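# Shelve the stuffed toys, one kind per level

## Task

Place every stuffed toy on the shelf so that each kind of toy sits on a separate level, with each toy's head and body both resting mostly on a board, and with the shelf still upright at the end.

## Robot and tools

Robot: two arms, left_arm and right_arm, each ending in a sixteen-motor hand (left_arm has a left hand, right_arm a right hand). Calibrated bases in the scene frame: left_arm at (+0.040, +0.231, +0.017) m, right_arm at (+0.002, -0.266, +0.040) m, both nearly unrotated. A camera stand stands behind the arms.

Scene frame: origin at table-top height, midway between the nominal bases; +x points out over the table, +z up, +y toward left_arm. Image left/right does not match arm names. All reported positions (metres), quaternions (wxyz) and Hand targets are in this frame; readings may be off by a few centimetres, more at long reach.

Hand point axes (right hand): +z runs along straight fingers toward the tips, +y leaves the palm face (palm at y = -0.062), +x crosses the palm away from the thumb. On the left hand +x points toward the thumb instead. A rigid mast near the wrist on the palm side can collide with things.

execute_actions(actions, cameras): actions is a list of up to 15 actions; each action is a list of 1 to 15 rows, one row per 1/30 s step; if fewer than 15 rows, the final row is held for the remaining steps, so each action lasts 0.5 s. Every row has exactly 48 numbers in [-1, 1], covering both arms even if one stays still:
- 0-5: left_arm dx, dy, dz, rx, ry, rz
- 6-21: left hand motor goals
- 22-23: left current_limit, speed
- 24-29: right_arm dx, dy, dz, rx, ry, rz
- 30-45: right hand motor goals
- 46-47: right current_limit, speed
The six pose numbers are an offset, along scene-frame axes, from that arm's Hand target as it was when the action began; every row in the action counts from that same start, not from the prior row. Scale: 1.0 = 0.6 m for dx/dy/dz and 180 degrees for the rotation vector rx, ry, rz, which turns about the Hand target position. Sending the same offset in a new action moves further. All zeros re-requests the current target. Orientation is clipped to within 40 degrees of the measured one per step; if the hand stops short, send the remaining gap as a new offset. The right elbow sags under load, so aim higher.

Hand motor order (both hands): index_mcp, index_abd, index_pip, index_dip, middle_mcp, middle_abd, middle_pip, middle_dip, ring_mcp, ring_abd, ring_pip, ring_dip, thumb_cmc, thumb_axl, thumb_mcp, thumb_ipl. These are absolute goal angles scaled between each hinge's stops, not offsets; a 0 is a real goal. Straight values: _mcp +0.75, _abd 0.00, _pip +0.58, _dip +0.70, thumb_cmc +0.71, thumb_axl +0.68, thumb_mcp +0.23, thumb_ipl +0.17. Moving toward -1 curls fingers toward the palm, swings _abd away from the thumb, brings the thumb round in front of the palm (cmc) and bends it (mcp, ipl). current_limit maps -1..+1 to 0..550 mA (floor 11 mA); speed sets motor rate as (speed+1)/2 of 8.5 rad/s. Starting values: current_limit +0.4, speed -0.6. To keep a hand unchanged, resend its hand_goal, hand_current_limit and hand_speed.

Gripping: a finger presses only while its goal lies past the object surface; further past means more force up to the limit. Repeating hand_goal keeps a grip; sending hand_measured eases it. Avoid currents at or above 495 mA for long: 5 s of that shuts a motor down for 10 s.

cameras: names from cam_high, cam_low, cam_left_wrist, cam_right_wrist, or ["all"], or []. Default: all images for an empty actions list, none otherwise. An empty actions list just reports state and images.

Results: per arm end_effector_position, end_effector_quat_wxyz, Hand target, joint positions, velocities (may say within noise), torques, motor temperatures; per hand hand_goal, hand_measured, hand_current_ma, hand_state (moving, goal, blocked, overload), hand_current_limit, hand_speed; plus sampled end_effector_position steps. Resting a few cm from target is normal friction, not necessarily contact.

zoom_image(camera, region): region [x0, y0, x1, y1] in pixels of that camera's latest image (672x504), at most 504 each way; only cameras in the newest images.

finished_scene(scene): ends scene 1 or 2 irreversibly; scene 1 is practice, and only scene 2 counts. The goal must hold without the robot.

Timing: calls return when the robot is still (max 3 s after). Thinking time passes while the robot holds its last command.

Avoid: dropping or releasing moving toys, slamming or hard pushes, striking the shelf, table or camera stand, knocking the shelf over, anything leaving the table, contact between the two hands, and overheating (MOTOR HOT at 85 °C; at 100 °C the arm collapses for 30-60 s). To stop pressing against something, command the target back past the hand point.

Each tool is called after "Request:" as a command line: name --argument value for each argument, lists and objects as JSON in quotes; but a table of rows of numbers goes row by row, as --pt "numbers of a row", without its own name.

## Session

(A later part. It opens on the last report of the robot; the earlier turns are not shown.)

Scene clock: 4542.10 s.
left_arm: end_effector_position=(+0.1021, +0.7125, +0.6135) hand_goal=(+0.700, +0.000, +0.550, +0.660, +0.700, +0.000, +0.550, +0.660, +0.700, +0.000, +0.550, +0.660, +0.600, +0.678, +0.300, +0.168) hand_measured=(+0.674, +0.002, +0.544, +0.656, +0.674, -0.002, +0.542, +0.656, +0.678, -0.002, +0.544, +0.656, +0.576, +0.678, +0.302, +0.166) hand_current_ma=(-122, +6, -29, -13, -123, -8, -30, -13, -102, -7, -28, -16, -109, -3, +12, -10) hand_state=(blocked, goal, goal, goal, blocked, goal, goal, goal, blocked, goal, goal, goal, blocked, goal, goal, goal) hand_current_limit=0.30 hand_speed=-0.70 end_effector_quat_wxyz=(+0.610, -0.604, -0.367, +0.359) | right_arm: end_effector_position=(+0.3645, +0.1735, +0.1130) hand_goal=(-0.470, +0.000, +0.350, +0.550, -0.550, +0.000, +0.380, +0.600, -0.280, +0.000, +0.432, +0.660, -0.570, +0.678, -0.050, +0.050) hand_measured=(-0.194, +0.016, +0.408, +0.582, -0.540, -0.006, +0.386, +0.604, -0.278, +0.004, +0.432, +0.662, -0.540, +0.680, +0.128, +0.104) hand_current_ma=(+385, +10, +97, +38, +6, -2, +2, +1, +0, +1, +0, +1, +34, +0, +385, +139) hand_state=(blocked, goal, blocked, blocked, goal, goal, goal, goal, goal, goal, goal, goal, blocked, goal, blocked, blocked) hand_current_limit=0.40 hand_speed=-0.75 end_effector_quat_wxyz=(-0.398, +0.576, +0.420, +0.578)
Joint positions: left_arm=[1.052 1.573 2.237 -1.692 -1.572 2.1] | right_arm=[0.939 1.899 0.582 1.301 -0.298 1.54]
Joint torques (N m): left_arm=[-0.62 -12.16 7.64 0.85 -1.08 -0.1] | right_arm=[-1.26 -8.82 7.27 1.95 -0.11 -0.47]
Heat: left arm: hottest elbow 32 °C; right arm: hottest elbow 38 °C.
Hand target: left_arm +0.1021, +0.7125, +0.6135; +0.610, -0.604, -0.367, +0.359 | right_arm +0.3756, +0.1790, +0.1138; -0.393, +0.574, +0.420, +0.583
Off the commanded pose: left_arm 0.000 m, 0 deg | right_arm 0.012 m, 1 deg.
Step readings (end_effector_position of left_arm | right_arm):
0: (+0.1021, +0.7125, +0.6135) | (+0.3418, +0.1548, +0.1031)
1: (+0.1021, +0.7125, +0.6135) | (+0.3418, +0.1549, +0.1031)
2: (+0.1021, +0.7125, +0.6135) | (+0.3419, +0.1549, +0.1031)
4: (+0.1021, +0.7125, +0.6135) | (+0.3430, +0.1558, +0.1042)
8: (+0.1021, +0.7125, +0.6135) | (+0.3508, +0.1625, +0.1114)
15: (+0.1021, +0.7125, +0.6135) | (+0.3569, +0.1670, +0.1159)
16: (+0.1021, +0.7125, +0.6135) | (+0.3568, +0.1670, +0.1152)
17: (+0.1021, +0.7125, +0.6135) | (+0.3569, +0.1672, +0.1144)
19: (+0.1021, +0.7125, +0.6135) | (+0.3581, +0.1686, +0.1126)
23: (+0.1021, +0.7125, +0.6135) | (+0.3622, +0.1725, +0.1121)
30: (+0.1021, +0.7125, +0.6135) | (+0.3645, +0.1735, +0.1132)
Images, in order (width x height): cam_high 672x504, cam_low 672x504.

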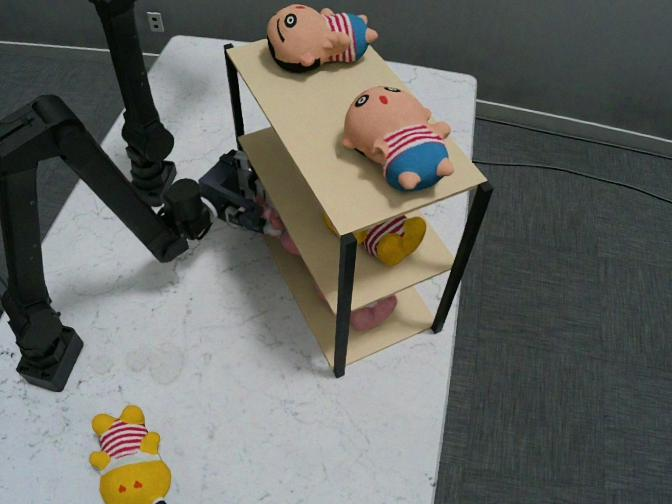

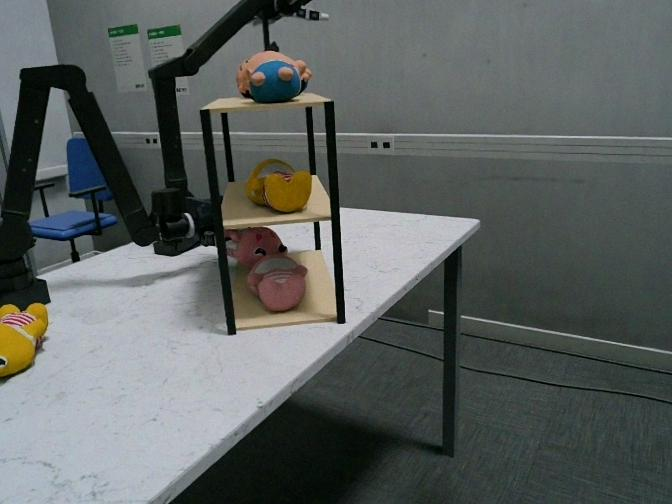

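Request:
execute_actions --actions '[[[0,0,0,0,0,0,0.7,0,0.55,0.66,0.7,0,0.55,0.66,0.7,0,0.55,0.66,0.6,0.678,0.3,0.168,0.3,-0.7,0.02,0.021,-0.03,0,0,0,-0.47,0,0.35,0.55,-0.55,0,0.38,0.6,-0.28,0,0.431,0.66,-0.57,0.678,-0.05,0.05,0.4,-0.75]],[[0,0,0,0,0,0,0.7,0,0.55,0.66,0.7,0,0.55,0.66,0.7,0,0.55,0.66,0.6,0.678,0.3,0.168,0.3,-0.7,0.015,0.015,0,0,0,0,-0.47,0,0.35,0.55,-0.55,0,0.38,0.6,-0.28,0,0.431,0.66,-0.57,0.678,-0.05,0.05,0.4,-0.75]]]' --cameras '["cam_low","cam_high"]'

Request:
zoom_image --camera "cam_low" --region '[140, 180, 360, 345]'

Scene clock: 4551.27 s.
left_arm: end_effector_position=(+0.1021, +0.7125, +0.6135) hand_goal=(+0.700, +0.000, +0.550, +0.660, +0.700, +0.000, +0.550, +0.660, +0.700, +0.000, +0.550, +0.660, +0.600, +0.678, +0.300, +0.168) hand_measured=(+0.674, +0.002, +0.544, +0.656, +0.674, -0.002, +0.542, +0.656, +0.678, -0.002, +0.544, +0.656, +0.576, +0.678, +0.302, +0.166) hand_current_ma=(-122, +6, -29, -13, -123, -8, -30, -13, -102, -7, -28, -16, -109, -3, +12, -10) hand_state=(blocked, goal, goal, goal, blocked, goal, goal, goal, blocked, goal, goal, goal, blocked, goal, goal, goal) hand_current_limit=0.30 hand_speed=-0.70 end_effector_quat_wxyz=(+0.610, -0.604, -0.367, +0.359) | right_arm: end_effector_position=(+0.3795, +0.1872, +0.0869) hand_goal=(-0.470, +0.000, +0.350, +0.550, -0.550, +0.000, +0.380, +0.600, -0.280, +0.000, +0.432, +0.660, -0.570, +0.678, -0.050, +0.050) hand_measured=(-0.194, +0.016, +0.408, +0.582, -0.540, -0.006, +0.386, +0.604, -0.278, +0.004, +0.432, +0.662, -0.540, +0.680, +0.128, +0.104) hand_current_ma=(+385, +10, +97, +38, +6, -2, +2, +1, +0, +1, +0, +1, +34, +0, +385, +139) hand_state=(blocked, goal, blocked, blocked, goal, goal, goal, goal, goal, goal, goal, goal, blocked, goal, blocked, blocked) hand_current_limit=0.40 hand_speed=-0.75 end_effector_quat_wxyz=(-0.396, +0.583, +0.423, +0.569)
Joint positions: left_arm=[1.052 1.573 2.237 -1.692 -1.572 2.1] | right_arm=[0.929 1.987 0.648 1.3 -0.31 1.539]
Joint torques (N m): left_arm=[-0.62 -12.22 7.64 0.85 -1.08 -0.1] | right_arm=[-1.08 -9.82 9.09 1.89 0.04 -0.46]
Heat: left arm: hottest elbow 32 °C; right arm: hottest elbow 38 °C.
Hand target: left_arm +0.1021, +0.7125, +0.6135; +0.610, -0.604, -0.367, +0.359 | right_arm +0.3965, +0.2006, +0.0957; -0.393, +0.574, +0.420, +0.583
Off the commanded pose: left_arm 0.000 m, 0 deg | right_arm 0.023 m, 2 deg.
Step readings (end_effector_position of left_arm | right_arm):
0: (+0.1021, +0.7125, +0.6135) | (+0.3645, +0.1735, +0.1130)
1: (+0.1021, +0.7125, +0.6135) | (+0.3645, +0.1735, +0.1128)
2: (+0.1021, +0.7125, +0.6135) | (+0.3648, +0.1742, +0.1120)
4: (+0.1021, +0.7125, +0.6135) | (+0.3677, +0.1780, +0.1073)
8: (+0.1021, +0.7125, +0.6135) | (+0.3716, +0.1807, +0.0910)
15: (+0.1021, +0.7125, +0.6135) | (+0.3729, +0.1788, +0.0825)
16: (+0.1021, +0.7125, +0.6135) | (+0.3729, +0.1788, +0.0825)
17: (+0.1021, +0.7125, +0.6135) | (+0.3730, +0.1791, +0.0828)
19: (+0.1021, +0.7125, +0.6135) | (+0.3738, +0.1805, +0.0832)
23: (+0.1021, +0.7125, +0.6135) | (+0.3773, +0.1848, +0.0852)
30: (+0.1021, +0.7125, +0.6135) | (+0.3795, +0.1872, +0.0869)
Images, in order (width x height): cam_high 672x504, cam_low 672x504.

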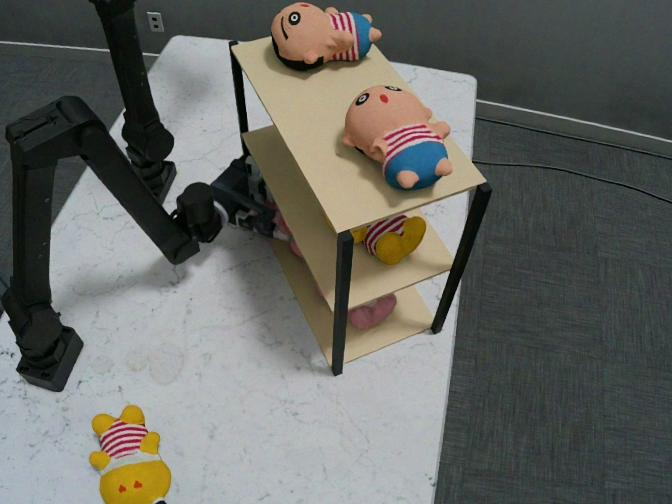

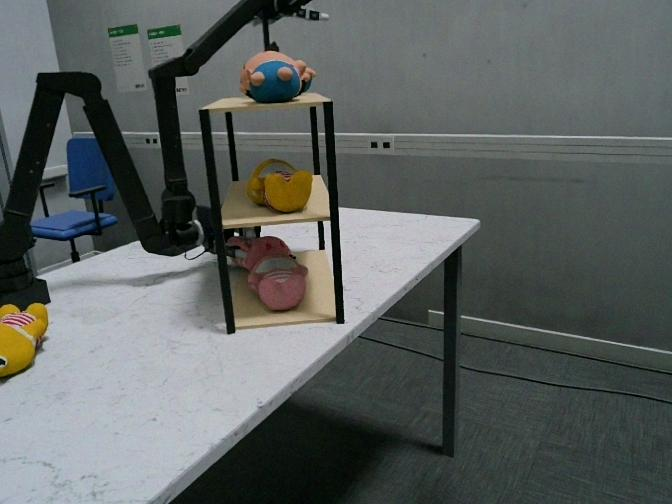

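Scaled by 2.291 from the camera's 672x504 image, which has a finer 960x720 frame.

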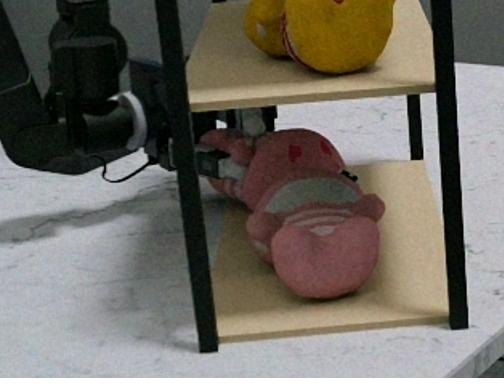

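Request:
execute_actions --actions '[[[0,0,0,0,0,0,0.7,0,0.55,0.66,0.7,0,0.55,0.66,0.7,0,0.55,0.66,0.6,0.678,0.3,0.168,0.3,-0.7,0.012,0.002,-0.012,0,0,0,-0.47,0,0.35,0.55,-0.55,0,0.38,0.6,-0.28,0,0.431,0.66,-0.57,0.678,-0.05,0.05,0.4,-0.75]],[[0,0,0,0,0,0,0.7,0,0.55,0.66,0.7,0,0.55,0.66,0.7,0,0.55,0.66,0.6,0.678,0.3,0.168,0.3,-0.7,0,0,0,0,0,0,-0.35,0,0.38,0.57,-0.45,0,0.4,0.62,-0.24,0,0.431,0.66,-0.57,0.678,0.04,0.08,0.3,-0.85]],[[0,0,0,0,0,0,0.7,0,0.55,0.66,0.7,0,0.55,0.66,0.7,0,0.55,0.66,0.6,0.678,0.3,0.168,0.3,-0.7,0,0,0,0,0,0,-0.25,0,0.4,0.6,-0.37,0,0.41,0.64,-0.2,0,0.431,0.66,-0.57,0.678,0.1,0.1,0.3,-0.85]],[[0,0,0,0,0,0,0.7,0,0.55,0.66,0.7,0,0.55,0.66,0.7,0,0.55,0.66,0.6,0.678,0.3,0.168,0.3,-0.7,0,0,0,0,0,0,-0.15,0,0.42,0.63,-0.27,0,0.42,0.66,-0.15,0,0.431,0.66,-0.57,0.678,0.15,0.12,0.3,-0.85]]]' --cameras '["cam_low","cam_right_wrist"]'

Scene clock: 4579.43 s.
left_arm: end_effector_position=(+0.1021, +0.7125, +0.6135) hand_goal=(+0.700, +0.000, +0.550, +0.660, +0.700, +0.000, +0.550, +0.660, +0.700, +0.000, +0.550, +0.660, +0.600, +0.678, +0.300, +0.168) hand_measured=(+0.674, +0.002, +0.544, +0.656, +0.674, -0.002, +0.542, +0.656, +0.678, -0.002, +0.544, +0.656, +0.576, +0.678, +0.302, +0.166) hand_current_ma=(-122, +6, -29, -13, -123, -8, -30, -13, -102, -7, -28, -16, -109, -3, +12, -10) hand_state=(blocked, goal, goal, goal, blocked, goal, goal, goal, blocked, goal, goal, goal, blocked, goal, goal, goal) hand_current_limit=0.30 hand_speed=-0.70 end_effector_quat_wxyz=(+0.610, -0.604, -0.367, +0.359) | right_arm: end_effector_position=(+0.3935, +0.1964, +0.0871) hand_goal=(-0.150, +0.000, +0.420, +0.630, -0.270, +0.000, +0.420, +0.660, -0.150, +0.000, +0.432, +0.660, -0.570, +0.678, +0.150, +0.120) hand_measured=(-0.122, +0.020, +0.434, +0.632, -0.278, -0.002, +0.416, +0.658, -0.152, +0.004, +0.432, +0.662, -0.540, +0.680, +0.168, +0.130) hand_current_ma=(+32, +13, +10, +0, -4, +0, -1, -1, +0, +1, +0, +1, +34, +0, +20, +8) hand_state=(blocked, goal, goal, goal, goal, goal, goal, goal, goal, goal, goal, goal, blocked, goal, goal, goal) hand_current_limit=0.30 hand_speed=-0.85 end_effector_quat_wxyz=(-0.398, +0.578, +0.421, +0.576)
Joint positions: left_arm=[1.052 1.573 2.237 -1.692 -1.572 2.1] | right_arm=[0.916 2.015 0.693 1.3 -0.322 1.539]
Joint torques (N m): left_arm=[-0.62 -12.16 7.64 0.84 -1.08 -0.1] | right_arm=[-1.08 -10.11 7.21 2.26 0.04 -0.45]
Heat: left arm: hottest elbow 32 °C; right arm: hottest elbow 38 °C.
Hand target: left_arm +0.1021, +0.7125, +0.6135; +0.610, -0.604, -0.367, +0.359 | right_arm +0.4038, +0.2018, +0.0886; -0.393, +0.574, +0.420, +0.583
Off the commanded pose: left_arm 0.000 m, 0 deg | right_arm 0.012 m, 1 deg.
Step readings (end_effector_position of left_arm | right_arm):
0: (+0.1021, +0.7125, +0.6135) | (+0.3795, +0.1872, +0.0869)
1: (+0.1021, +0.7125, +0.6135) | (+0.3797, +0.1872, +0.0871)
2: (+0.1021, +0.7125, +0.6135) | (+0.3797, +0.1876, +0.0867)
4: (+0.1021, +0.7125, +0.6135) | (+0.3816, +0.1883, +0.0863)
8: (+0.1021, +0.7125, +0.6135) | (+0.3858, +0.1902, +0.0832)
15: (+0.1021, +0.7125, +0.6135) | (+0.3933, +0.1962, +0.0868)
16: (+0.1021, +0.7125, +0.6135) | (+0.3935, +0.1964, +0.0871)
17: (+0.1021, +0.7125, +0.6135) | (+0.3935, +0.1964, +0.0871)
19: (+0.1021, +0.7125, +0.6135) | (+0.3935, +0.1964, +0.0871)
23: (+0.1021, +0.7125, +0.6135) | (+0.3935, +0.1964, +0.0871)
30: (+0.1021, +0.7125, +0.6135) | (+0.3935, +0.1964, +0.0871)
31: (+0.1021, +0.7125, +0.6135) | (+0.3935, +0.1964, +0.0871)
32: (+0.1021, +0.7125, +0.6135) | (+0.3935, +0.1964, +0.0871)
34: (+0.1021, +0.7125, +0.6135) | (+0.3935, +0.1964, +0.0871)
38: (+0.1021, +0.7125, +0.6135) | (+0.3935, +0.1964, +0.0871)
45: (+0.1021, +0.7125, +0.6135) | (+0.3935, +0.1964, +0.0871)
46: (+0.1021, +0.7125, +0.6135) | (+0.3935, +0.1964, +0.0871)
47: (+0.1021, +0.7125, +0.6135) | (+0.3935, +0.1964, +0.0871)
49: (+0.1021, +0.7125, +0.6135) | (+0.3935, +0.1964, +0.0871)
53: (+0.1021, +0.7125, +0.6135) | (+0.3935, +0.1964, +0.0871)
60: (+0.1021, +0.7125, +0.6135) | (+0.3935, +0.1964, +0.0871)
Images, in order (width x height): cam_low 672x504, cam_right_wrist 672x504.

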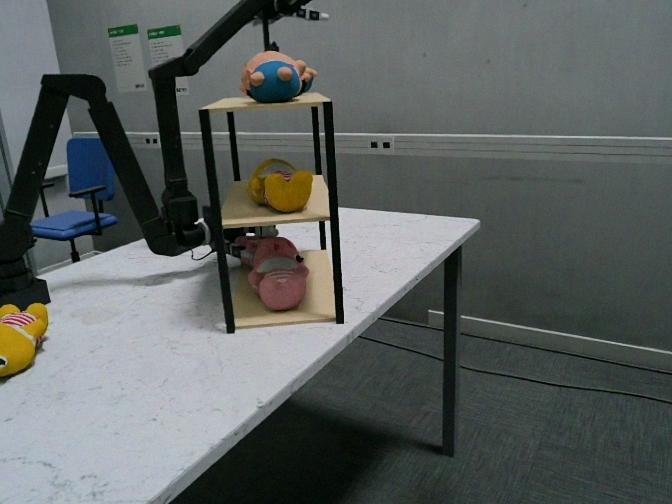

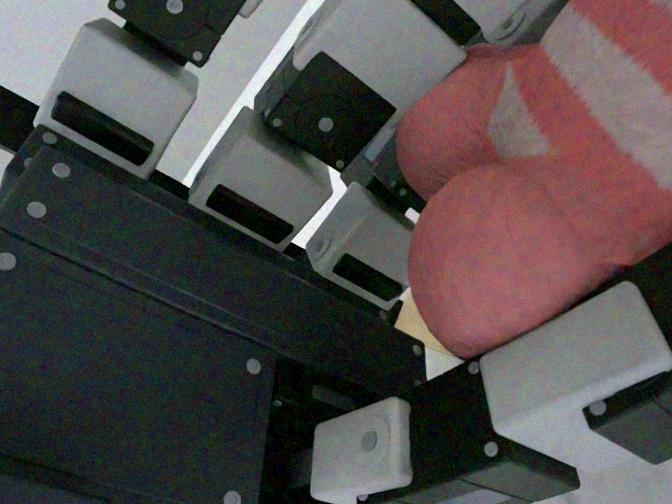

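Request:
execute_actions --actions '[[[0,0,0,0,0,0,0.7,0,0.55,0.66,0.7,0,0.55,0.66,0.7,0,0.55,0.66,0.6,0.678,0.3,0.168,0.3,-0.7,0,0,0,0,0,0,-0.07,0,0.431,0.66,-0.15,0,0.431,0.69,-0.1,0,0.431,0.66,-0.57,0.678,0.2,0.15,0.25,-0.85]],[[0,0,0,0,0,0,0.7,0,0.55,0.66,0.7,0,0.55,0.66,0.7,0,0.55,0.66,0.6,0.678,0.3,0.168,0.3,-0.7,0,0,0,0,0,0,0.068,0,0.431,0.696,0.068,0,0.431,0.696,0.068,0,0.431,0.696,-0.57,0.678,0.3,0.16,0.25,-0.85]],[[0,0,0,0,0,0,0.7,0,0.55,0.66,0.7,0,0.55,0.66,0.7,0,0.55,0.66,0.6,0.678,0.3,0.168,0.3,-0.7,0,0,0,0,0,0,0.2,0,0.431,0.696,0.2,0,0.431,0.696,0.2,0,0.431,0.696,-0.57,0.678,0.42,0.16,0.25,-0.8]]]' --cameras '["cam_low","cam_high","cam_right_wrist"]'

Request:
zoom_image --camera "cam_low" --region '[140, 180, 360, 345]'

Scene clock: 4590.57 s.
left_arm: end_effector_position=(+0.1021, +0.7125, +0.6135) hand_goal=(+0.700, +0.000, +0.550, +0.660, +0.700, +0.000, +0.550, +0.660, +0.700, +0.000, +0.550, +0.660, +0.600, +0.678, +0.300, +0.168) hand_measured=(+0.674, +0.002, +0.544, +0.656, +0.674, -0.002, +0.542, +0.656, +0.678, -0.002, +0.544, +0.656, +0.576, +0.678, +0.302, +0.166) hand_current_ma=(-122, +6, -29, -13, -123, -8, -30, -13, -102, -7, -28, -16, -109, -3, +12, -10) hand_state=(blocked, goal, goal, goal, blocked, goal, goal, goal, blocked, goal, goal, goal, blocked, goal, goal, goal) hand_current_limit=0.30 hand_speed=-0.70 end_effector_quat_wxyz=(+0.610, -0.604, -0.367, +0.359) | right_arm: end_effector_position=(+0.3935, +0.1963, +0.0871) hand_goal=(+0.200, +0.000, +0.432, +0.696, +0.200, +0.000, +0.432, +0.696, +0.200, +0.000, +0.432, +0.696, -0.570, +0.678, +0.420, +0.160) hand_measured=(+0.198, +0.014, +0.434, +0.692, +0.198, +0.002, +0.430, +0.694, +0.198, +0.004, +0.432, +0.692, -0.546, +0.680, +0.418, +0.158) hand_current_ma=(+0, +7, +1, -1, +0, +0, +0, -1, +0, +1, +0, -1, +23, +0, -1, +0) hand_state=(goal, goal, goal, goal, goal, goal, goal, goal, goal, goal, goal, goal, blocked, goal, goal, goal) hand_current_limit=0.25 hand_speed=-0.80 end_effector_quat_wxyz=(-0.397, +0.577, +0.421, +0.576)
Joint positions: left_arm=[1.052 1.573 2.237 -1.692 -1.572 2.1] | right_arm=[0.916 2.015 0.693 1.3 -0.322 1.538]
Joint torques (N m): left_arm=[-0.62 -12.16 7.64 0.87 -1.08 -0.1] | right_arm=[-0.97 -10.11 7.25 2.3 0.03 -0.37]
Heat: left arm: hottest elbow 32 °C; right arm: hottest elbow 38 °C.
Hand target: left_arm +0.1021, +0.7125, +0.6135; +0.610, -0.604, -0.367, +0.359 | right_arm +0.4038, +0.2018, +0.0886; -0.393, +0.574, +0.420, +0.583
Off the commanded pose: left_arm 0.000 m, 0 deg | right_arm 0.012 m, 1 deg.
Step readings (end_effector_position of left_arm | right_arm):
0: (+0.1021, +0.7125, +0.6135) | (+0.3935, +0.1964, +0.0871)
1: (+0.1021, +0.7125, +0.6135) | (+0.3935, +0.1964, +0.0871)
2: (+0.1021, +0.7125, +0.6135) | (+0.3935, +0.1964, +0.0871)
4: (+0.1021, +0.7125, +0.6135) | (+0.3935, +0.1964, +0.0871)
8: (+0.1021, +0.7125, +0.6135) | (+0.3935, +0.1964, +0.0871)
15: (+0.1021, +0.7125, +0.6135) | (+0.3935, +0.1964, +0.0871)
16: (+0.1021, +0.7125, +0.6135) | (+0.3935, +0.1964, +0.0871)
17: (+0.1021, +0.7125, +0.6135) | (+0.3935, +0.1964, +0.0871)
19: (+0.1021, +0.7125, +0.6135) | (+0.3935, +0.1964, +0.0871)
23: (+0.1021, +0.7125, +0.6135) | (+0.3935, +0.1964, +0.0871)
30: (+0.1021, +0.7125, +0.6135) | (+0.3935, +0.1964, +0.0871)
31: (+0.1021, +0.7125, +0.6135) | (+0.3935, +0.1964, +0.0871)
32: (+0.1021, +0.7125, +0.6135) | (+0.3935, +0.1963, +0.0871)
34: (+0.1021, +0.7125, +0.6135) | (+0.3935, +0.1963, +0.0871)
38: (+0.1021, +0.7125, +0.6135) | (+0.3935, +0.1963, +0.0871)
45: (+0.1021, +0.7125, +0.6135) | (+0.3935, +0.1963, +0.0871)
Images, in order (width x height): cam_high 672x504, cam_low 672x504, cam_right_wrist 672x504.

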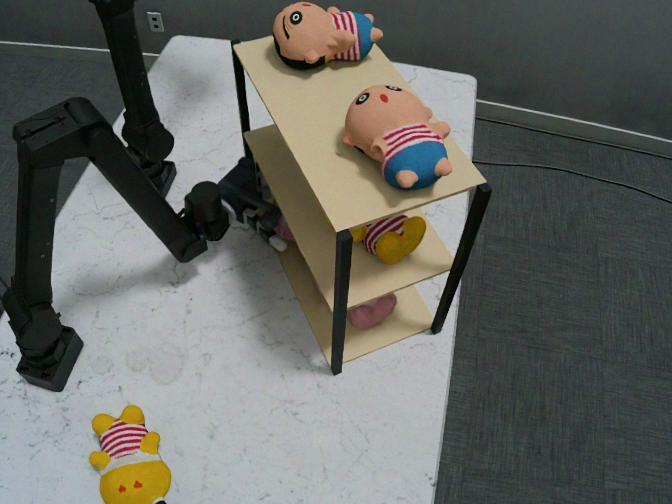

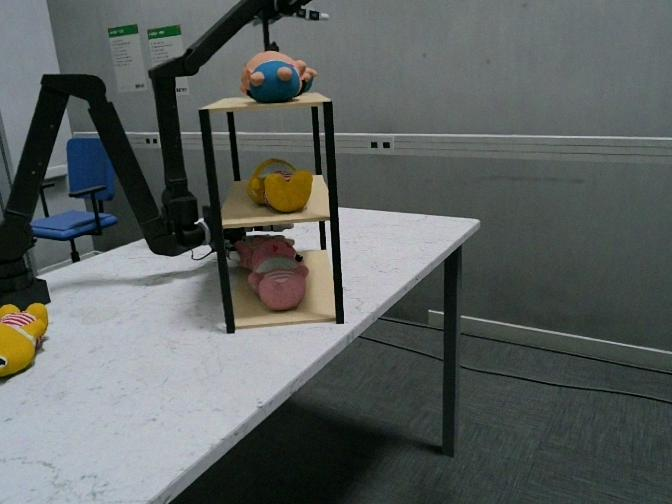

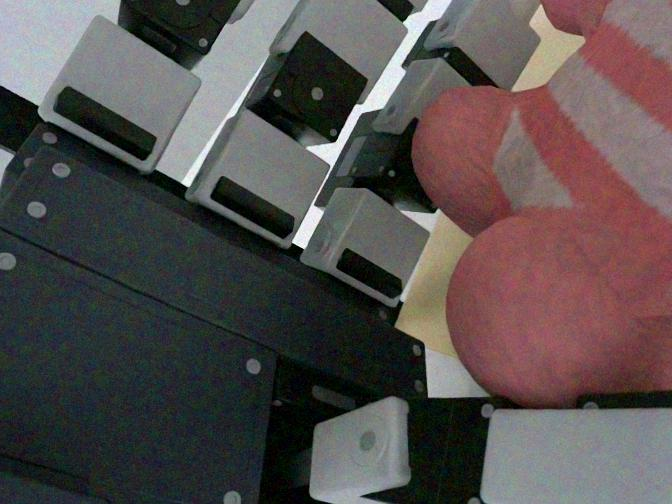

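Scaled by 2.291 from the camera's 672x504 image, which has a finer 960x720 frame.

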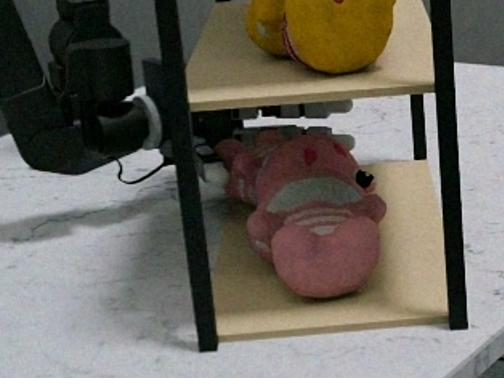

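Request:
execute_actions --actions '[[[0,0,0,0,0,0,0.7,0,0.55,0.66,0.7,0,0.55,0.66,0.7,0,0.55,0.66,0.6,0.678,0.3,0.168,0.3,-0.7,0,0,0,0,0,0,0.5,0,0.5,0.7,0.5,0,0.5,0.7,0.5,0,0.5,0.7,-0.57,0.678,0.42,0.16,0.25,-0.7]],[[0,0,0,0,0,0,0.7,0,0.55,0.66,0.7,0,0.55,0.66,0.7,0,0.55,0.66,0.6,0.678,0.3,0.168,0.3,-0.7,-0.015,-0.045,0,0,0,0,0.6,0,0.5,0.7,0.6,0,0.5,0.7,0.6,0,0.5,0.7,-0.57,0.678,0.42,0.16,0.25,-0.7]],[[0,0,0,0,0,0,0.7,0,0.55,0.66,0.7,0,0.55,0.66,0.7,0,0.55,0.66,0.6,0.678,0.3,0.168,0.3,-0.7,-0.02,-0.05,0.01,0,0,0,0.6,0,0.5,0.7,0.6,0,0.5,0.7,0.6,0,0.5,0.7,-0.57,0.678,0.42,0.16,0.25,-0.7]]]' --cameras '["cam_low","cam_high","cam_right_wrist"]'

Request:
zoom_image --camera "cam_low" --region '[140, 180, 360, 345]'

Scene clock: 4603.50 s.
left_arm: end_effector_position=(+0.1021, +0.7125, +0.6135) hand_goal=(+0.700, +0.000, +0.550, +0.660, +0.700, +0.000, +0.550, +0.660, +0.700, +0.000, +0.550, +0.660, +0.600, +0.678, +0.300, +0.168) hand_measured=(+0.674, +0.002, +0.544, +0.656, +0.674, -0.002, +0.542, +0.656, +0.678, -0.002, +0.544, +0.656, +0.576, +0.678, +0.302, +0.166) hand_current_ma=(-122, +6, -29, -13, -123, -8, -30, -13, -102, -7, -28, -16, -109, -3, +12, -10) hand_state=(blocked, goal, goal, goal, blocked, goal, goal, goal, blocked, goal, goal, goal, blocked, goal, goal, goal) hand_current_limit=0.30 hand_speed=-0.70 end_effector_quat_wxyz=(+0.610, -0.604, -0.367, +0.359) | right_arm: end_effector_position=(+0.3808, +0.1486, +0.0845) hand_goal=(+0.600, +0.000, +0.500, +0.700, +0.600, +0.000, +0.500, +0.700, +0.600, +0.000, +0.500, +0.700, -0.570, +0.678, +0.420, +0.160) hand_measured=(+0.598, +0.012, +0.498, +0.698, +0.598, +0.002, +0.498, +0.698, +0.594, +0.004, +0.498, +0.698, -0.548, +0.680, +0.418, +0.158) hand_current_ma=(-1, +7, +0, -1, +0, +0, +0, -1, -3, +1, +0, -1, +22, +0, -1, +0) hand_state=(goal, goal, goal, goal, goal, goal, goal, goal, goal, goal, goal, goal, blocked, goal, goal, goal) hand_current_limit=0.25 hand_speed=-0.70 end_effector_quat_wxyz=(-0.394, +0.584, +0.422, +0.571)
Joint positions: left_arm=[1.052 1.573 2.237 -1.692 -1.572 2.1] | right_arm=[0.866 1.975 0.568 1.367 -0.367 1.534]
Joint torques (N m): left_arm=[-0.62 -12.1 7.65 0.87 -1.08 -0.1] | right_arm=[-1.08 -10.64 3.22 3.56 -0.22 -0.25]
Heat: left arm: hottest elbow 32 °C; right arm: hottest elbow 38 °C.
Hand target: left_arm +0.1021, +0.7125, +0.6135; +0.610, -0.604, -0.367, +0.359 | right_arm +0.3829, +0.1448, +0.0947; -0.393, +0.574, +0.420, +0.583
Off the commanded pose: left_arm 0.000 m, 0 deg | right_arm 0.011 m, 2 deg.
Step readings (end_effector_position of left_arm | right_arm):
0: (+0.1021, +0.7125, +0.6135) | (+0.3935, +0.1963, +0.0871)
1: (+0.1021, +0.7125, +0.6135) | (+0.3935, +0.1963, +0.0871)
2: (+0.1021, +0.7125, +0.6135) | (+0.3938, +0.1961, +0.0871)
4: (+0.1021, +0.7125, +0.6135) | (+0.3938, +0.1961, +0.0872)
8: (+0.1021, +0.7125, +0.6135) | (+0.3938, +0.1961, +0.0872)
15: (+0.1021, +0.7125, +0.6135) | (+0.3938, +0.1961, +0.0872)
16: (+0.1021, +0.7125, +0.6135) | (+0.3938, +0.1961, +0.0872)
17: (+0.1021, +0.7125, +0.6135) | (+0.3939, +0.1960, +0.0872)
19: (+0.1021, +0.7125, +0.6135) | (+0.3950, +0.1942, +0.0871)
23: (+0.1021, +0.7125, +0.6135) | (+0.3979, +0.1875, +0.0878)
30: (+0.1021, +0.7125, +0.6135) | (+0.3973, +0.1753, +0.0810)
31: (+0.1021, +0.7125, +0.6135) | (+0.3968, +0.1743, +0.0802)
32: (+0.1021, +0.7125, +0.6135) | (+0.3958, +0.1729, +0.0800)
34: (+0.1021, +0.7125, +0.6135) | (+0.3914, +0.1656, +0.0803)
38: (+0.1021, +0.7125, +0.6135) | (+0.3821, +0.1511, +0.0812)
45: (+0.1021, +0.7125, +0.6135) | (+0.3807, +0.1486, +0.0844)
Images, in order (width x height): cam_high 672x504, cam_low 672x504, cam_right_wrist 672x504.

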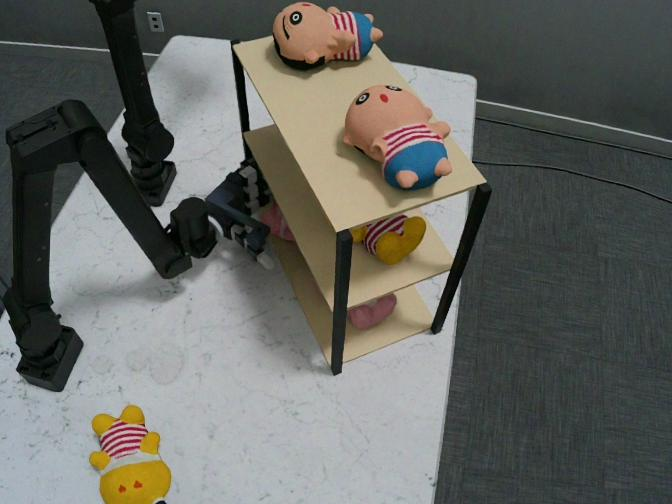

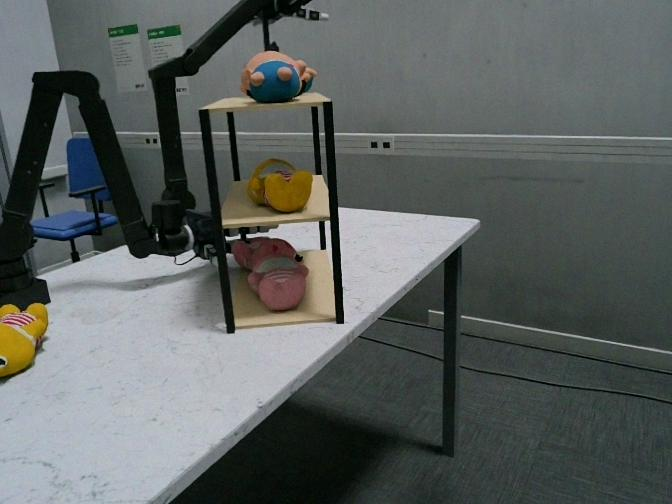

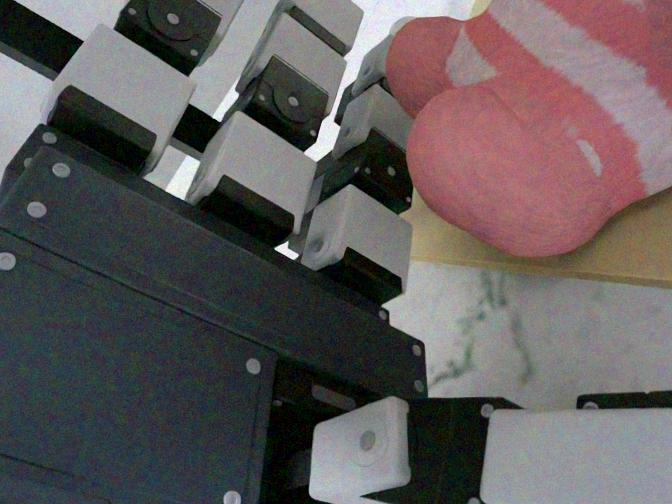

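Scaled by 2.291 from the camera's 672x504 image, which has a finer 960x720 frame.

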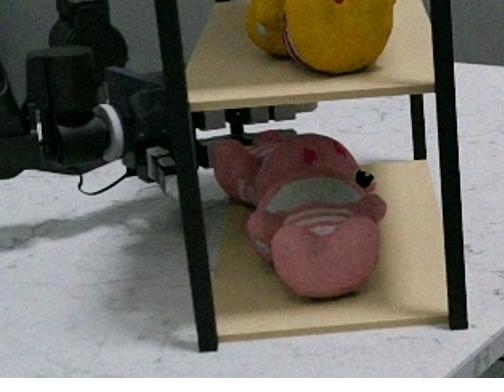

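Request:
execute_actions --actions '[[[0,0,0,0,0,0,0.7,0,0.55,0.66,0.7,0,0.55,0.66,0.7,0,0.55,0.66,0.6,0.678,0.3,0.168,0.3,-0.7,-0.035,-0.05,0.01,0,0,0,0.6,0,0.5,0.7,0.6,0,0.5,0.7,0.6,0,0.5,0.7,-0.57,0.678,0.42,0.16,0.25,-0.7]],[[0,0,0,0,0,0,0.7,0,0.55,0.66,0.7,0,0.55,0.66,0.7,0,0.55,0.66,0.6,0.678,0.3,0.168,0.3,-0.7,-0.035,-0.075,0.01,0,0,0,0.6,0,0.5,0.7,0.6,0,0.5,0.7,0.6,0,0.5,0.7,-0.57,0.678,0.42,0.16,0.25,-0.7]],[[0,0,0,0,0,0,0.7,0,0.55,0.66,0.7,0,0.55,0.66,0.7,0,0.55,0.66,0.6,0.678,0.3,0.168,0.3,-0.7,-0.025,-0.09,0.02,0,0,-0.03,0.6,0,0.5,0.7,0.6,0,0.5,0.7,0.6,0,0.5,0.7,-0.57,0.678,0.42,0.16,0.25,-0.7]]]' --cameras '["cam_low","cam_high","cam_right_wrist"]'

Request:
zoom_image --camera "cam_low" --region '[140, 180, 360, 345]'

Scene clock: 4614.40 s.
left_arm: end_effector_position=(+0.1021, +0.7125, +0.6135) hand_goal=(+0.700, +0.000, +0.550, +0.660, +0.700, +0.000, +0.550, +0.660, +0.700, +0.000, +0.550, +0.660, +0.600, +0.678, +0.300, +0.168) hand_measured=(+0.674, +0.002, +0.544, +0.656, +0.674, -0.002, +0.542, +0.656, +0.678, -0.002, +0.544, +0.656, +0.576, +0.678, +0.302, +0.166) hand_current_ma=(-122, +6, -29, -13, -123, -8, -30, -13, -102, -7, -28, -16, -109, -3, +12, -10) hand_state=(blocked, goal, goal, goal, blocked, goal, goal, goal, blocked, goal, goal, goal, blocked, goal, goal, goal) hand_current_limit=0.30 hand_speed=-0.70 end_effector_quat_wxyz=(+0.610, -0.604, -0.367, +0.359) | right_arm: end_effector_position=(+0.3242, +0.0205, +0.1100) hand_goal=(+0.600, +0.000, +0.500, +0.700, +0.600, +0.000, +0.500, +0.700, +0.600, +0.000, +0.500, +0.700, -0.570, +0.678, +0.420, +0.160) hand_measured=(+0.598, +0.012, +0.498, +0.698, +0.598, +0.002, +0.498, +0.698, +0.598, +0.004, +0.498, +0.698, -0.548, +0.680, +0.418, +0.158) hand_current_ma=(+0, +6, +0, -1, +0, +0, +0, -1, +0, +1, +0, -1, +22, +0, +0, +0) hand_state=(goal, goal, goal, goal, goal, goal, goal, goal, goal, goal, goal, goal, blocked, goal, goal, goal) hand_current_limit=0.25 hand_speed=-0.70 end_effector_quat_wxyz=(-0.368, +0.604, +0.396, +0.586)
Joint positions: left_arm=[1.052 1.573 2.237 -1.692 -1.572 2.1] | right_arm=[0.767 1.801 0.206 1.549 -0.378 1.534]
Joint torques (N m): left_arm=[-0.62 -12.16 7.62 0.87 -1.08 -0.1] | right_arm=[-1.14 -7 1.31 3.52 -0.02 -0.25]
Heat: left arm: hottest elbow 32 °C; right arm: hottest elbow 37 °C.
Hand target: left_arm +0.1021, +0.7125, +0.6135; +0.610, -0.604, -0.367, +0.359 | right_arm +0.3258, +0.0157, +0.1185; -0.365, +0.593, +0.393, +0.601
Off the commanded pose: left_arm 0.000 m, 0 deg | right_arm 0.010 m, 2 deg.
joint sent to its limit (right arm) — joint 4 (wrist pitch), upper limit. The joint targets still meet the commanded pose.
Step readings (end_effector_position of left_arm | right_arm):
0: (+0.1021, +0.7125, +0.6135) | (+0.3808, +0.1486, +0.0845)
1: (+0.1021, +0.7125, +0.6135) | (+0.3804, +0.1483, +0.0843)
2: (+0.1021, +0.7125, +0.6135) | (+0.3794, +0.1468, +0.0847)
4: (+0.1021, +0.7125, +0.6135) | (+0.3738, +0.1384, +0.0861)
8: (+0.1021, +0.7125, +0.6135) | (+0.3611, +0.1226, +0.0877)
15: (+0.1021, +0.7125, +0.6135) | (+0.3590, +0.1191, +0.0905)
16: (+0.1021, +0.7125, +0.6135) | (+0.3588, +0.1189, +0.0906)
17: (+0.1021, +0.7125, +0.6135) | (+0.3574, +0.1174, +0.0914)
19: (+0.1021, +0.7125, +0.6135) | (+0.3503, +0.1072, +0.0930)
23: (+0.1021, +0.7125, +0.6135) | (+0.3391, +0.0813, +0.0932)
30: (+0.1021, +0.7125, +0.6135) | (+0.3391, +0.0734, +0.0962)
31: (+0.1021, +0.7125, +0.6135) | (+0.3389, +0.0730, +0.0966)
32: (+0.1021, +0.7125, +0.6135) | (+0.3391, +0.0697, +0.0972)
34: (+0.1021, +0.7125, +0.6135) | (+0.3348, +0.0558, +0.0994)
38: (+0.1021, +0.7125, +0.6135) | (+0.3244, +0.0286, +0.1046)
45: (+0.1021, +0.7125, +0.6135) | (+0.3240, +0.0207, +0.1100)
Images, in order (width x height): cam_high 672x504, cam_low 672x504, cam_right_wrist 672x504.

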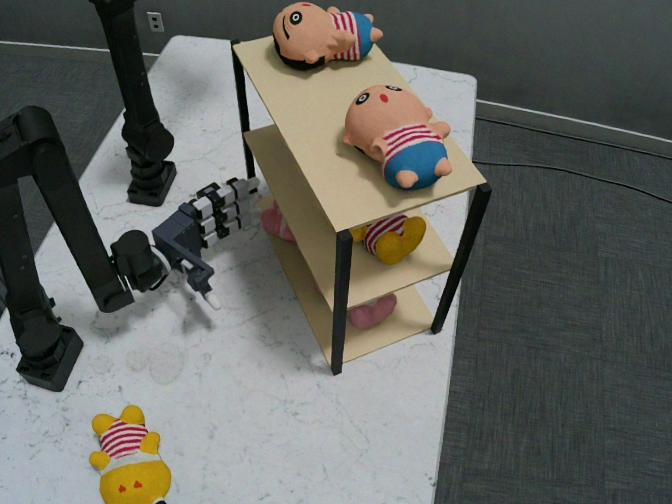

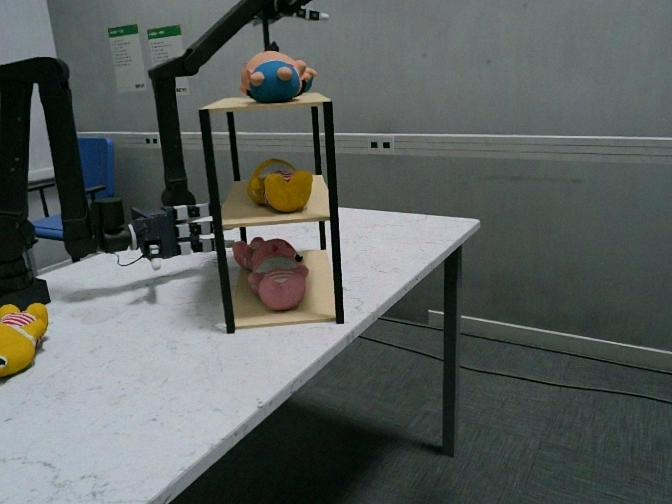

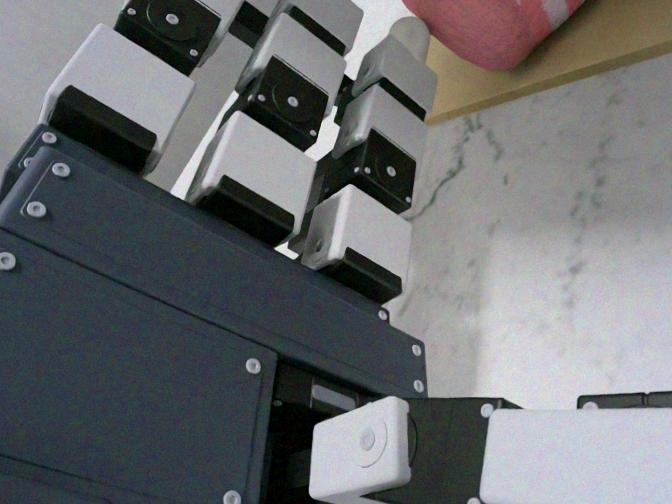

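Scaled by 2.291 from the camera's 672x504 image, which has a finer 960x720 frame.

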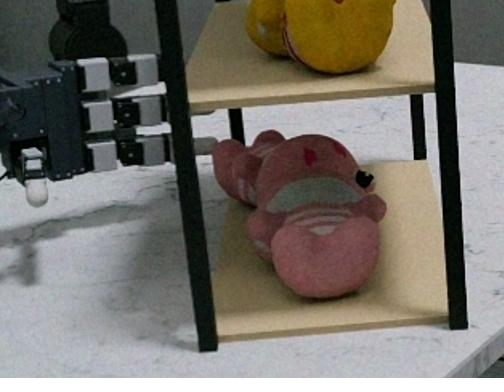

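Request:
execute_actions --actions '[[[0,0,0,0,0,0,0.7,0,0.55,0.66,0.7,0,0.55,0.66,0.7,0,0.55,0.66,0.6,0.678,0.3,0.168,0.3,-0.7,0,-0.1,0.04,0,0,-0.05,0.6,0,0.5,0.7,0.6,0,0.5,0.7,0.6,0,0.5,0.7,-0.57,0.678,0.42,0.16,0.25,-0.7]],[[0,0,0,0,0,0,0.7,0,0.55,0.66,0.7,0,0.55,0.66,0.7,0,0.55,0.66,0.6,0.678,0.3,0.168,0.3,-0.7,0,-0.1,0.12,0,0,-0.05,0.6,0,0.5,0.7,0.6,0,0.5,0.7,0.6,0,0.5,0.7,-0.57,0.678,0.42,0.16,0.25,-0.7]],[[0,0,0,0,0,0,0.7,0,0.55,0.66,0.7,0,0.55,0.66,0.7,0,0.55,0.66,0.6,0.678,0.3,0.168,0.3,-0.7,0,-0.1,0.14,0,0,-0.05,0.6,0,0.5,0.7,0.6,0,0.5,0.7,0.6,0,0.5,0.7,-0.57,0.678,0.42,0.16,0.25,-0.7]],[[0,0,0,0,0,0,0.7,0,0.55,0.66,0.7,0,0.55,0.66,0.7,0,0.55,0.66,0.6,0.678,0.3,0.168,0.3,-0.7,0.133,-0.168,0.05,0,0,-0.055,0.6,0,0.5,0.7,0.6,0,0.5,0.7,0.6,0,0.5,0.7,-0.57,0.678,0.42,0.16,0.25,-0.7]],[[0,0,0,0,0,0,0.7,0,0.55,0.66,0.7,0,0.55,0.66,0.7,0,0.55,0.66,0.6,0.678,0.3,0.168,0.3,-0.7,-0.045,-0.23,0.05,0,0,-0.072,0.3,0,0.14,0.406,0.3,0,0.14,0.406,0.3,0,0.14,0.406,-0.57,0.678,0.42,0.16,0.25,-0.7]],[[0,0,0,0,0,0,0.7,0,0.55,0.66,0.7,0,0.55,0.66,0.7,0,0.55,0.66,0.6,0.678,0.3,0.168,0.3,-0.7,-0.093,-0.16,0.02,0,0,-0.056,0.3,0,0.14,0.406,0.3,0,0.14,0.406,0.3,0,0.14,0.406,-0.57,0.678,0.42,0.16,0.25,-0.7]]]' --cameras '["cam_low","cam_high"]'

Request:
zoom_image --camera "cam_high" --region '[20, 360, 240, 504]'

Request:
zoom_image --camera "cam_high" --region '[210, 20, 500, 400]'

Scene clock: 4696.97 s.
left_arm: end_effector_position=(+0.1021, +0.7125, +0.6135) hand_goal=(+0.700, +0.000, +0.550, +0.660, +0.700, +0.000, +0.550, +0.660, +0.700, +0.000, +0.550, +0.660, +0.600, +0.678, +0.300, +0.168) hand_measured=(+0.674, +0.002, +0.544, +0.656, +0.674, -0.002, +0.542, +0.656, +0.678, -0.002, +0.544, +0.656, +0.576, +0.678, +0.302, +0.166) hand_current_ma=(-122, +6, -29, -13, -123, -8, -30, -13, -102, -7, -28, -16, -109, -3, +12, -10) hand_state=(blocked, goal, goal, goal, blocked, goal, goal, goal, blocked, goal, goal, goal, blocked, goal, goal, goal) hand_current_limit=0.30 hand_speed=-0.70 end_effector_quat_wxyz=(+0.610, -0.604, -0.367, +0.359) | right_arm: end_effector_position=(+0.3184, -0.4896, +0.3373) hand_goal=(+0.300, +0.000, +0.140, +0.406, +0.300, +0.000, +0.140, +0.406, +0.300, +0.000, +0.140, +0.406, -0.570, +0.678, +0.420, +0.160) hand_measured=(+0.300, +0.010, +0.142, +0.410, +0.300, +0.004, +0.142, +0.408, +0.300, +0.004, +0.142, +0.410, -0.550, +0.678, +0.420, +0.158) hand_current_ma=(+0, +4, +0, +1, +0, +1, +0, +1, +0, +1, +0, +1, +17, +0, +0, +0) hand_state=(goal, goal, goal, goal, goal, goal, goal, goal, goal, goal, goal, goal, goal, goal, goal, goal) hand_current_limit=0.25 hand_speed=-0.70 end_effector_quat_wxyz=(-0.034, +0.720, +0.032, +0.692)
Joint positions: left_arm=[1.052 1.573 2.237 -1.692 -1.572 2.1] | right_arm=[-0.841 0.643 0.433 0.143 -0.936 1.522]
Joint torques (N m): left_arm=[-0.62 -12.1 7.64 0.84 -1.08 -0.1] | right_arm=[-1.26 -0.26 16.72 2.15 -0.18 -0.32]
Heat: left arm: hottest elbow 32 °C; right arm: hottest elbow 35 °C.
Hand target: left_arm +0.1021, +0.7125, +0.6135; +0.610, -0.604, -0.367, +0.359 | right_arm +0.3228, -0.4990, +0.3706; -0.016, +0.710, +0.044, +0.703
Off the commanded pose: left_arm 0.000 m, 0 deg | right_arm 0.035 m, 3 deg.
Step readings (end_effector_position of left_arm | right_arm):
0: (+0.1021, +0.7125, +0.6135) | (+0.3243, +0.0204, +0.1100)
1: (+0.1021, +0.7125, +0.6135) | (+0.3245, +0.0197, +0.1100)
2: (+0.1021, +0.7125, +0.6135) | (+0.3253, +0.0157, +0.1105)
4: (+0.1021, +0.7125, +0.6135) | (+0.3254, -0.0008, +0.1151)
8: (+0.1021, +0.7125, +0.6135) | (+0.3240, -0.0309, +0.1313)
15: (+0.1021, +0.7125, +0.6135) | (+0.3260, -0.0389, +0.1475)
16: (+0.1021, +0.7125, +0.6135) | (+0.3262, -0.0397, +0.1473)
17: (+0.1021, +0.7125, +0.6135) | (+0.3266, -0.0426, +0.1475)
19: (+0.1021, +0.7125, +0.6135) | (+0.3270, -0.0587, +0.1582)
23: (+0.1021, +0.7125, +0.6135) | (+0.3263, -0.0895, +0.2028)
30: (+0.1021, +0.7125, +0.6135) | (+0.3233, -0.1013, +0.2204)
31: (+0.1021, +0.7125, +0.6135) | (+0.3226, -0.1025, +0.2193)
32: (+0.1021, +0.7125, +0.6135) | (+0.3225, -0.1055, +0.2208)
34: (+0.1021, +0.7125, +0.6135) | (+0.3238, -0.1214, +0.2361)
38: (+0.1021, +0.7125, +0.6135) | (+0.3195, -0.1541, +0.2729)
45: (+0.1021, +0.7125, +0.6135) | (+0.3132, -0.1663, +0.2717)
46: (+0.1021, +0.7125, +0.6135) | (+0.3133, -0.1668, +0.2699)
47: (+0.1021, +0.7125, +0.6135) | (+0.3144, -0.1683, +0.2693)
49: (+0.1021, +0.7125, +0.6135) | (+0.3235, -0.1894, +0.2727)
53: (+0.1021, +0.7125, +0.6135) | (+0.3427, -0.2495, +0.2939)
60: (+0.1021, +0.7125, +0.6135) | (+0.3792, -0.2630, +0.3016)
61: (+0.1021, +0.7125, +0.6135) | (+0.3828, -0.2630, +0.2965)
62: (+0.1021, +0.7125, +0.6135) | (+0.3843, -0.2650, +0.2929)
64: (+0.1021, +0.7125, +0.6135) | (+0.3815, -0.2920, +0.2906)
68: (+0.1021, +0.7125, +0.6135) | (+0.3652, -0.3665, +0.3078)
75: (+0.1021, +0.7125, +0.6135) | (+0.3670, -0.3955, +0.3339)
76: (+0.1021, +0.7125, +0.6135) | (+0.3684, -0.3958, +0.3323)
77: (+0.1021, +0.7125, +0.6135) | (+0.3681, -0.3967, +0.3310)
79: (+0.1021, +0.7125, +0.6135) | (+0.3586, -0.4159, +0.3292)
83: (+0.1021, +0.7125, +0.6135) | (+0.3258, -0.4719, +0.3308)
90: (+0.1021, +0.7125, +0.6135) | (+0.3172, -0.4891, +0.3394)
Images, in order (width x height): cam_high 672x504, cam_low 672x504.

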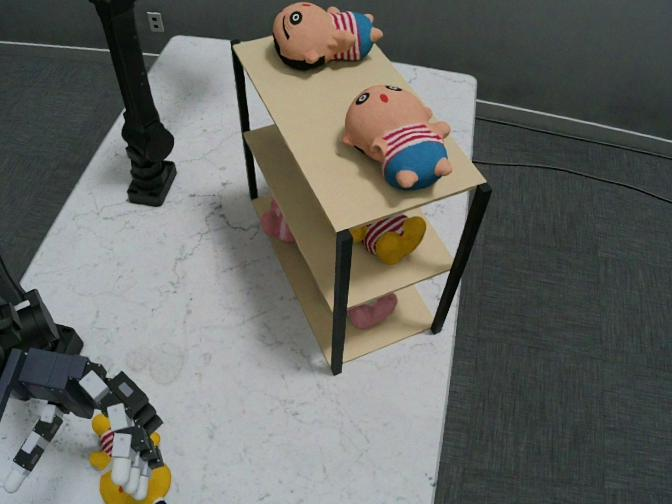

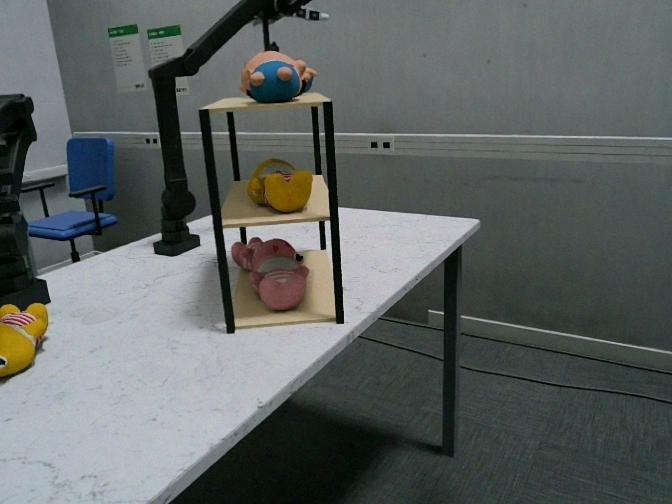

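Scaled by 2.291 from the camera's 672x504 image, which has a finer 960x720 frame.

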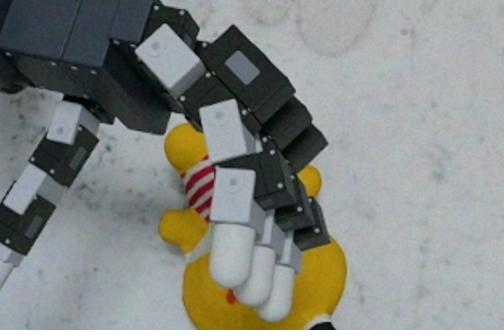

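Scaled by 1.326 from the camera's 672x504 image, which has a finer 960x720 frame.

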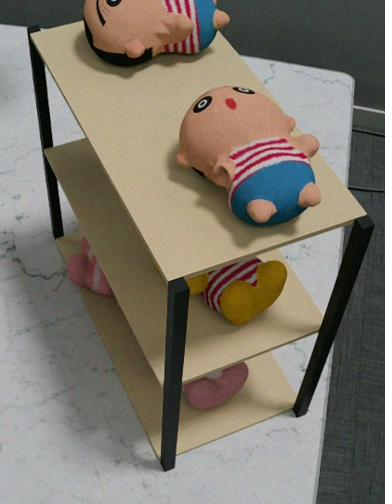

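Request:
execute_actions --actions '[[[0,0,0,0,0,0,0.7,0,0.55,0.66,0.7,0,0.55,0.66,0.7,0,0.55,0.66,0.6,0.678,0.3,0.168,0.3,-0.7,0,0.017,-0.03,0.166,0.0145,0,0.3,0,0.14,0.406,0.3,0,0.14,0.406,0.3,0,0.14,0.406,-0.57,0.678,0.45,0.168,0.25,-0.7]],[[0,0,0,0,0,0,0.7,0,0.55,0.66,0.7,0,0.55,0.66,0.7,0,0.55,0.66,0.6,0.678,0.3,0.168,0.3,-0.7,0.002,0.08,0,0,0,0.097,0.3,0,0.14,0.406,0.3,0,0.14,0.406,0.3,0,0.14,0.406,-0.57,0.678,0.45,0.168,0.25,-0.7]],[[0,0,0,0,0,0,0.7,0,0.55,0.66,0.7,0,0.55,0.66,0.7,0,0.55,0.66,0.6,0.678,0.3,0.168,0.3,-0.7,0.002,0.08,0,0,0,0.097,0.3,0,0.14,0.406,0.3,0,0.14,0.406,0.3,0,0.14,0.406,-0.57,0.678,0.45,0.168,0.25,-0.7]],[[0,0,0,0,0,0,0.7,0,0.55,0.66,0.7,0,0.55,0.66,0.7,0,0.55,0.66,0.6,0.678,0.3,0.168,0.3,-0.7,-0.033,0.033,-0.057,0.118,0.118,0,0.3,0,0.14,0.406,0.3,0,0.14,0.406,0.3,0,0.14,0.406,-0.57,0.678,0.45,0.168,0.25,-0.7]],[[0,0,0,0,0,0,0.7,0,0.55,0.66,0.7,0,0.55,0.66,0.7,0,0.55,0.66,0.6,0.678,0.3,0.168,0.3,-0.7,-0.05,0.052,-0.025,0.118,0.118,0,0.3,0,0.14,0.406,0.3,0,0.14,0.406,0.3,0,0.14,0.406,-0.57,0.678,0.45,0.168,0.25,-0.7]]]' --cameras '["cam_high","cam_right_wrist"]'

Scene clock: 4714.30 s.
left_arm: end_effector_position=(+0.1021, +0.7125, +0.6135) hand_goal=(+0.700, +0.000, +0.550, +0.660, +0.700, +0.000, +0.550, +0.660, +0.700, +0.000, +0.550, +0.660, +0.600, +0.678, +0.300, +0.168) hand_measured=(+0.674, +0.002, +0.544, +0.656, +0.674, -0.002, +0.542, +0.656, +0.678, -0.002, +0.544, +0.656, +0.576, +0.678, +0.302, +0.166) hand_current_ma=(-122, +6, -29, -13, -123, -8, -30, -13, -102, -7, -28, -16, -109, -3, +12, -10) hand_state=(blocked, goal, goal, goal, blocked, goal, goal, goal, blocked, goal, goal, goal, blocked, goal, goal, goal) hand_current_limit=0.30 hand_speed=-0.70 end_effector_quat_wxyz=(+0.610, -0.604, -0.367, +0.359) | right_arm: end_effector_position=(+0.2689, -0.3335, +0.2848) hand_goal=(+0.300, +0.000, +0.140, +0.406, +0.300, +0.000, +0.140, +0.406, +0.300, +0.000, +0.140, +0.406, -0.570, +0.678, +0.450, +0.168) hand_measured=(+0.294, +0.004, +0.142, +0.408, +0.296, +0.002, +0.140, +0.408, +0.294, +0.004, +0.142, +0.408, -0.568, +0.678, +0.448, +0.166) hand_current_ma=(-2, +1, +0, +1, -2, +1, +0, +1, -2, +1, +0, +1, +1, +0, -1, -1) hand_state=(goal, goal, goal, goal, goal, goal, goal, goal, goal, goal, goal, goal, goal, goal, goal, goal) hand_current_limit=0.25 hand_speed=-0.70 end_effector_quat_wxyz=(+0.616, -0.646, +0.324, -0.313)
Joint positions: left_arm=[1.052 1.573 2.237 -1.692 -1.572 2.1] | right_arm=[-0.907 0.845 0.696 -0.908 -1.52 2.08]
Joint torques (N m): left_arm=[-0.67 -12.16 7.62 0.85 -1.08 -0.1] | right_arm=[0.03 -0.79 15.15 0.12 -1.1 -0.08]
Heat: left arm: hottest elbow 32 °C; right arm: hottest elbow 39 °C.
Hand target: left_arm +0.1021, +0.7125, +0.6135; +0.610, -0.604, -0.367, +0.359 | right_arm +0.2754, -0.3419, +0.3034; +0.617, -0.679, +0.279, -0.282
Off the commanded pose: left_arm 0.000 m, 0 deg | right_arm 0.021 m, 7 deg.
Step readings (end_effector_position of left_arm | right_arm):
0: (+0.1021, +0.7125, +0.6135) | (+0.3185, -0.4896, +0.3373)
1: (+0.1021, +0.7125, +0.6135) | (+0.3185, -0.4894, +0.3372)
2: (+0.1021, +0.7125, +0.6135) | (+0.3186, -0.4886, +0.3357)
4: (+0.1021, +0.7125, +0.6135) | (+0.3190, -0.4855, +0.3319)
8: (+0.1021, +0.7125, +0.6135) | (+0.3203, -0.4819, +0.3349)
15: (+0.1021, +0.7125, +0.6135) | (+0.3199, -0.4823, +0.3294)
16: (+0.1021, +0.7125, +0.6135) | (+0.3202, -0.4808, +0.3280)
17: (+0.1021, +0.7125, +0.6135) | (+0.3214, -0.4738, +0.3273)
19: (+0.1021, +0.7125, +0.6135) | (+0.3226, -0.4548, +0.3279)
23: (+0.1021, +0.7125, +0.6135) | (+0.3217, -0.4356, +0.3289)
30: (+0.1021, +0.7125, +0.6135) | (+0.3205, -0.4321, +0.3260)
31: (+0.1021, +0.7125, +0.6135) | (+0.3205, -0.4308, +0.3259)
32: (+0.1021, +0.7125, +0.6135) | (+0.3200, -0.4237, +0.3260)
34: (+0.1021, +0.7125, +0.6135) | (+0.3178, -0.4044, +0.3258)
38: (+0.1021, +0.7125, +0.6135) | (+0.3162, -0.3912, +0.3234)
45: (+0.1021, +0.7125, +0.6135) | (+0.3168, -0.3883, +0.3230)
46: (+0.1021, +0.7125, +0.6135) | (+0.3168, -0.3883, +0.3232)
47: (+0.1021, +0.7125, +0.6135) | (+0.3158, -0.3871, +0.3218)
49: (+0.1021, +0.7125, +0.6135) | (+0.3113, -0.3812, +0.3161)
53: (+0.1021, +0.7125, +0.6135) | (+0.3035, -0.3710, +0.3054)
60: (+0.1021, +0.7125, +0.6135) | (+0.3007, -0.3674, +0.2946)
61: (+0.1021, +0.7125, +0.6135) | (+0.3002, -0.3668, +0.2941)
62: (+0.1021, +0.7125, +0.6135) | (+0.2978, -0.3638, +0.2934)
64: (+0.1021, +0.7125, +0.6135) | (+0.2896, -0.3532, +0.2920)
68: (+0.1021, +0.7125, +0.6135) | (+0.2777, -0.3385, +0.2893)
75: (+0.1021, +0.7125, +0.6135) | (+0.2707, -0.3344, +0.2813)
Images, in order (width x height): cam_high 672x504, cam_right_wrist 672x504.

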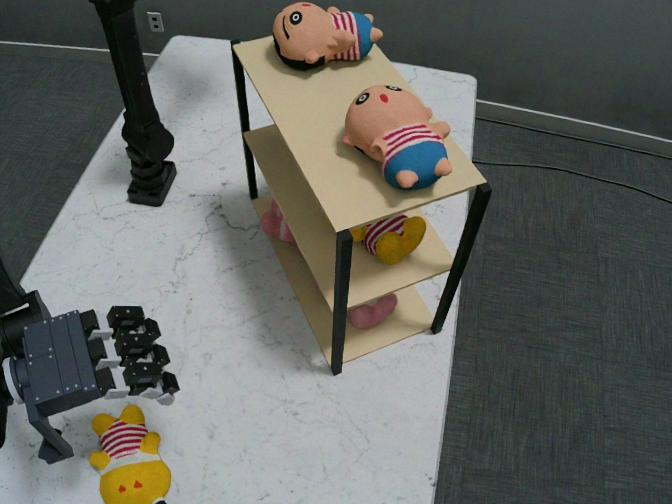

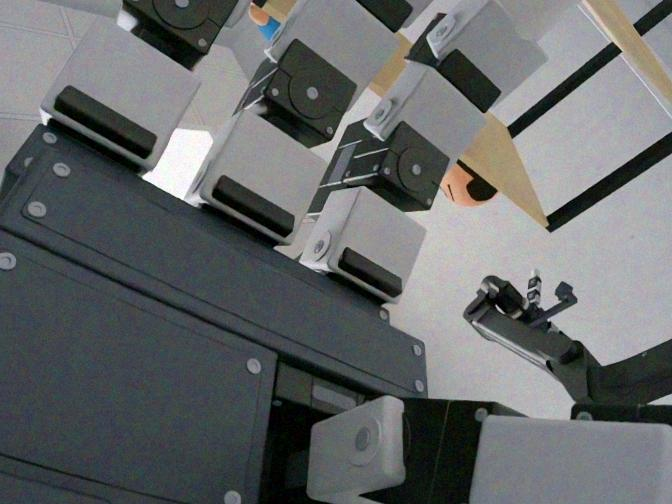

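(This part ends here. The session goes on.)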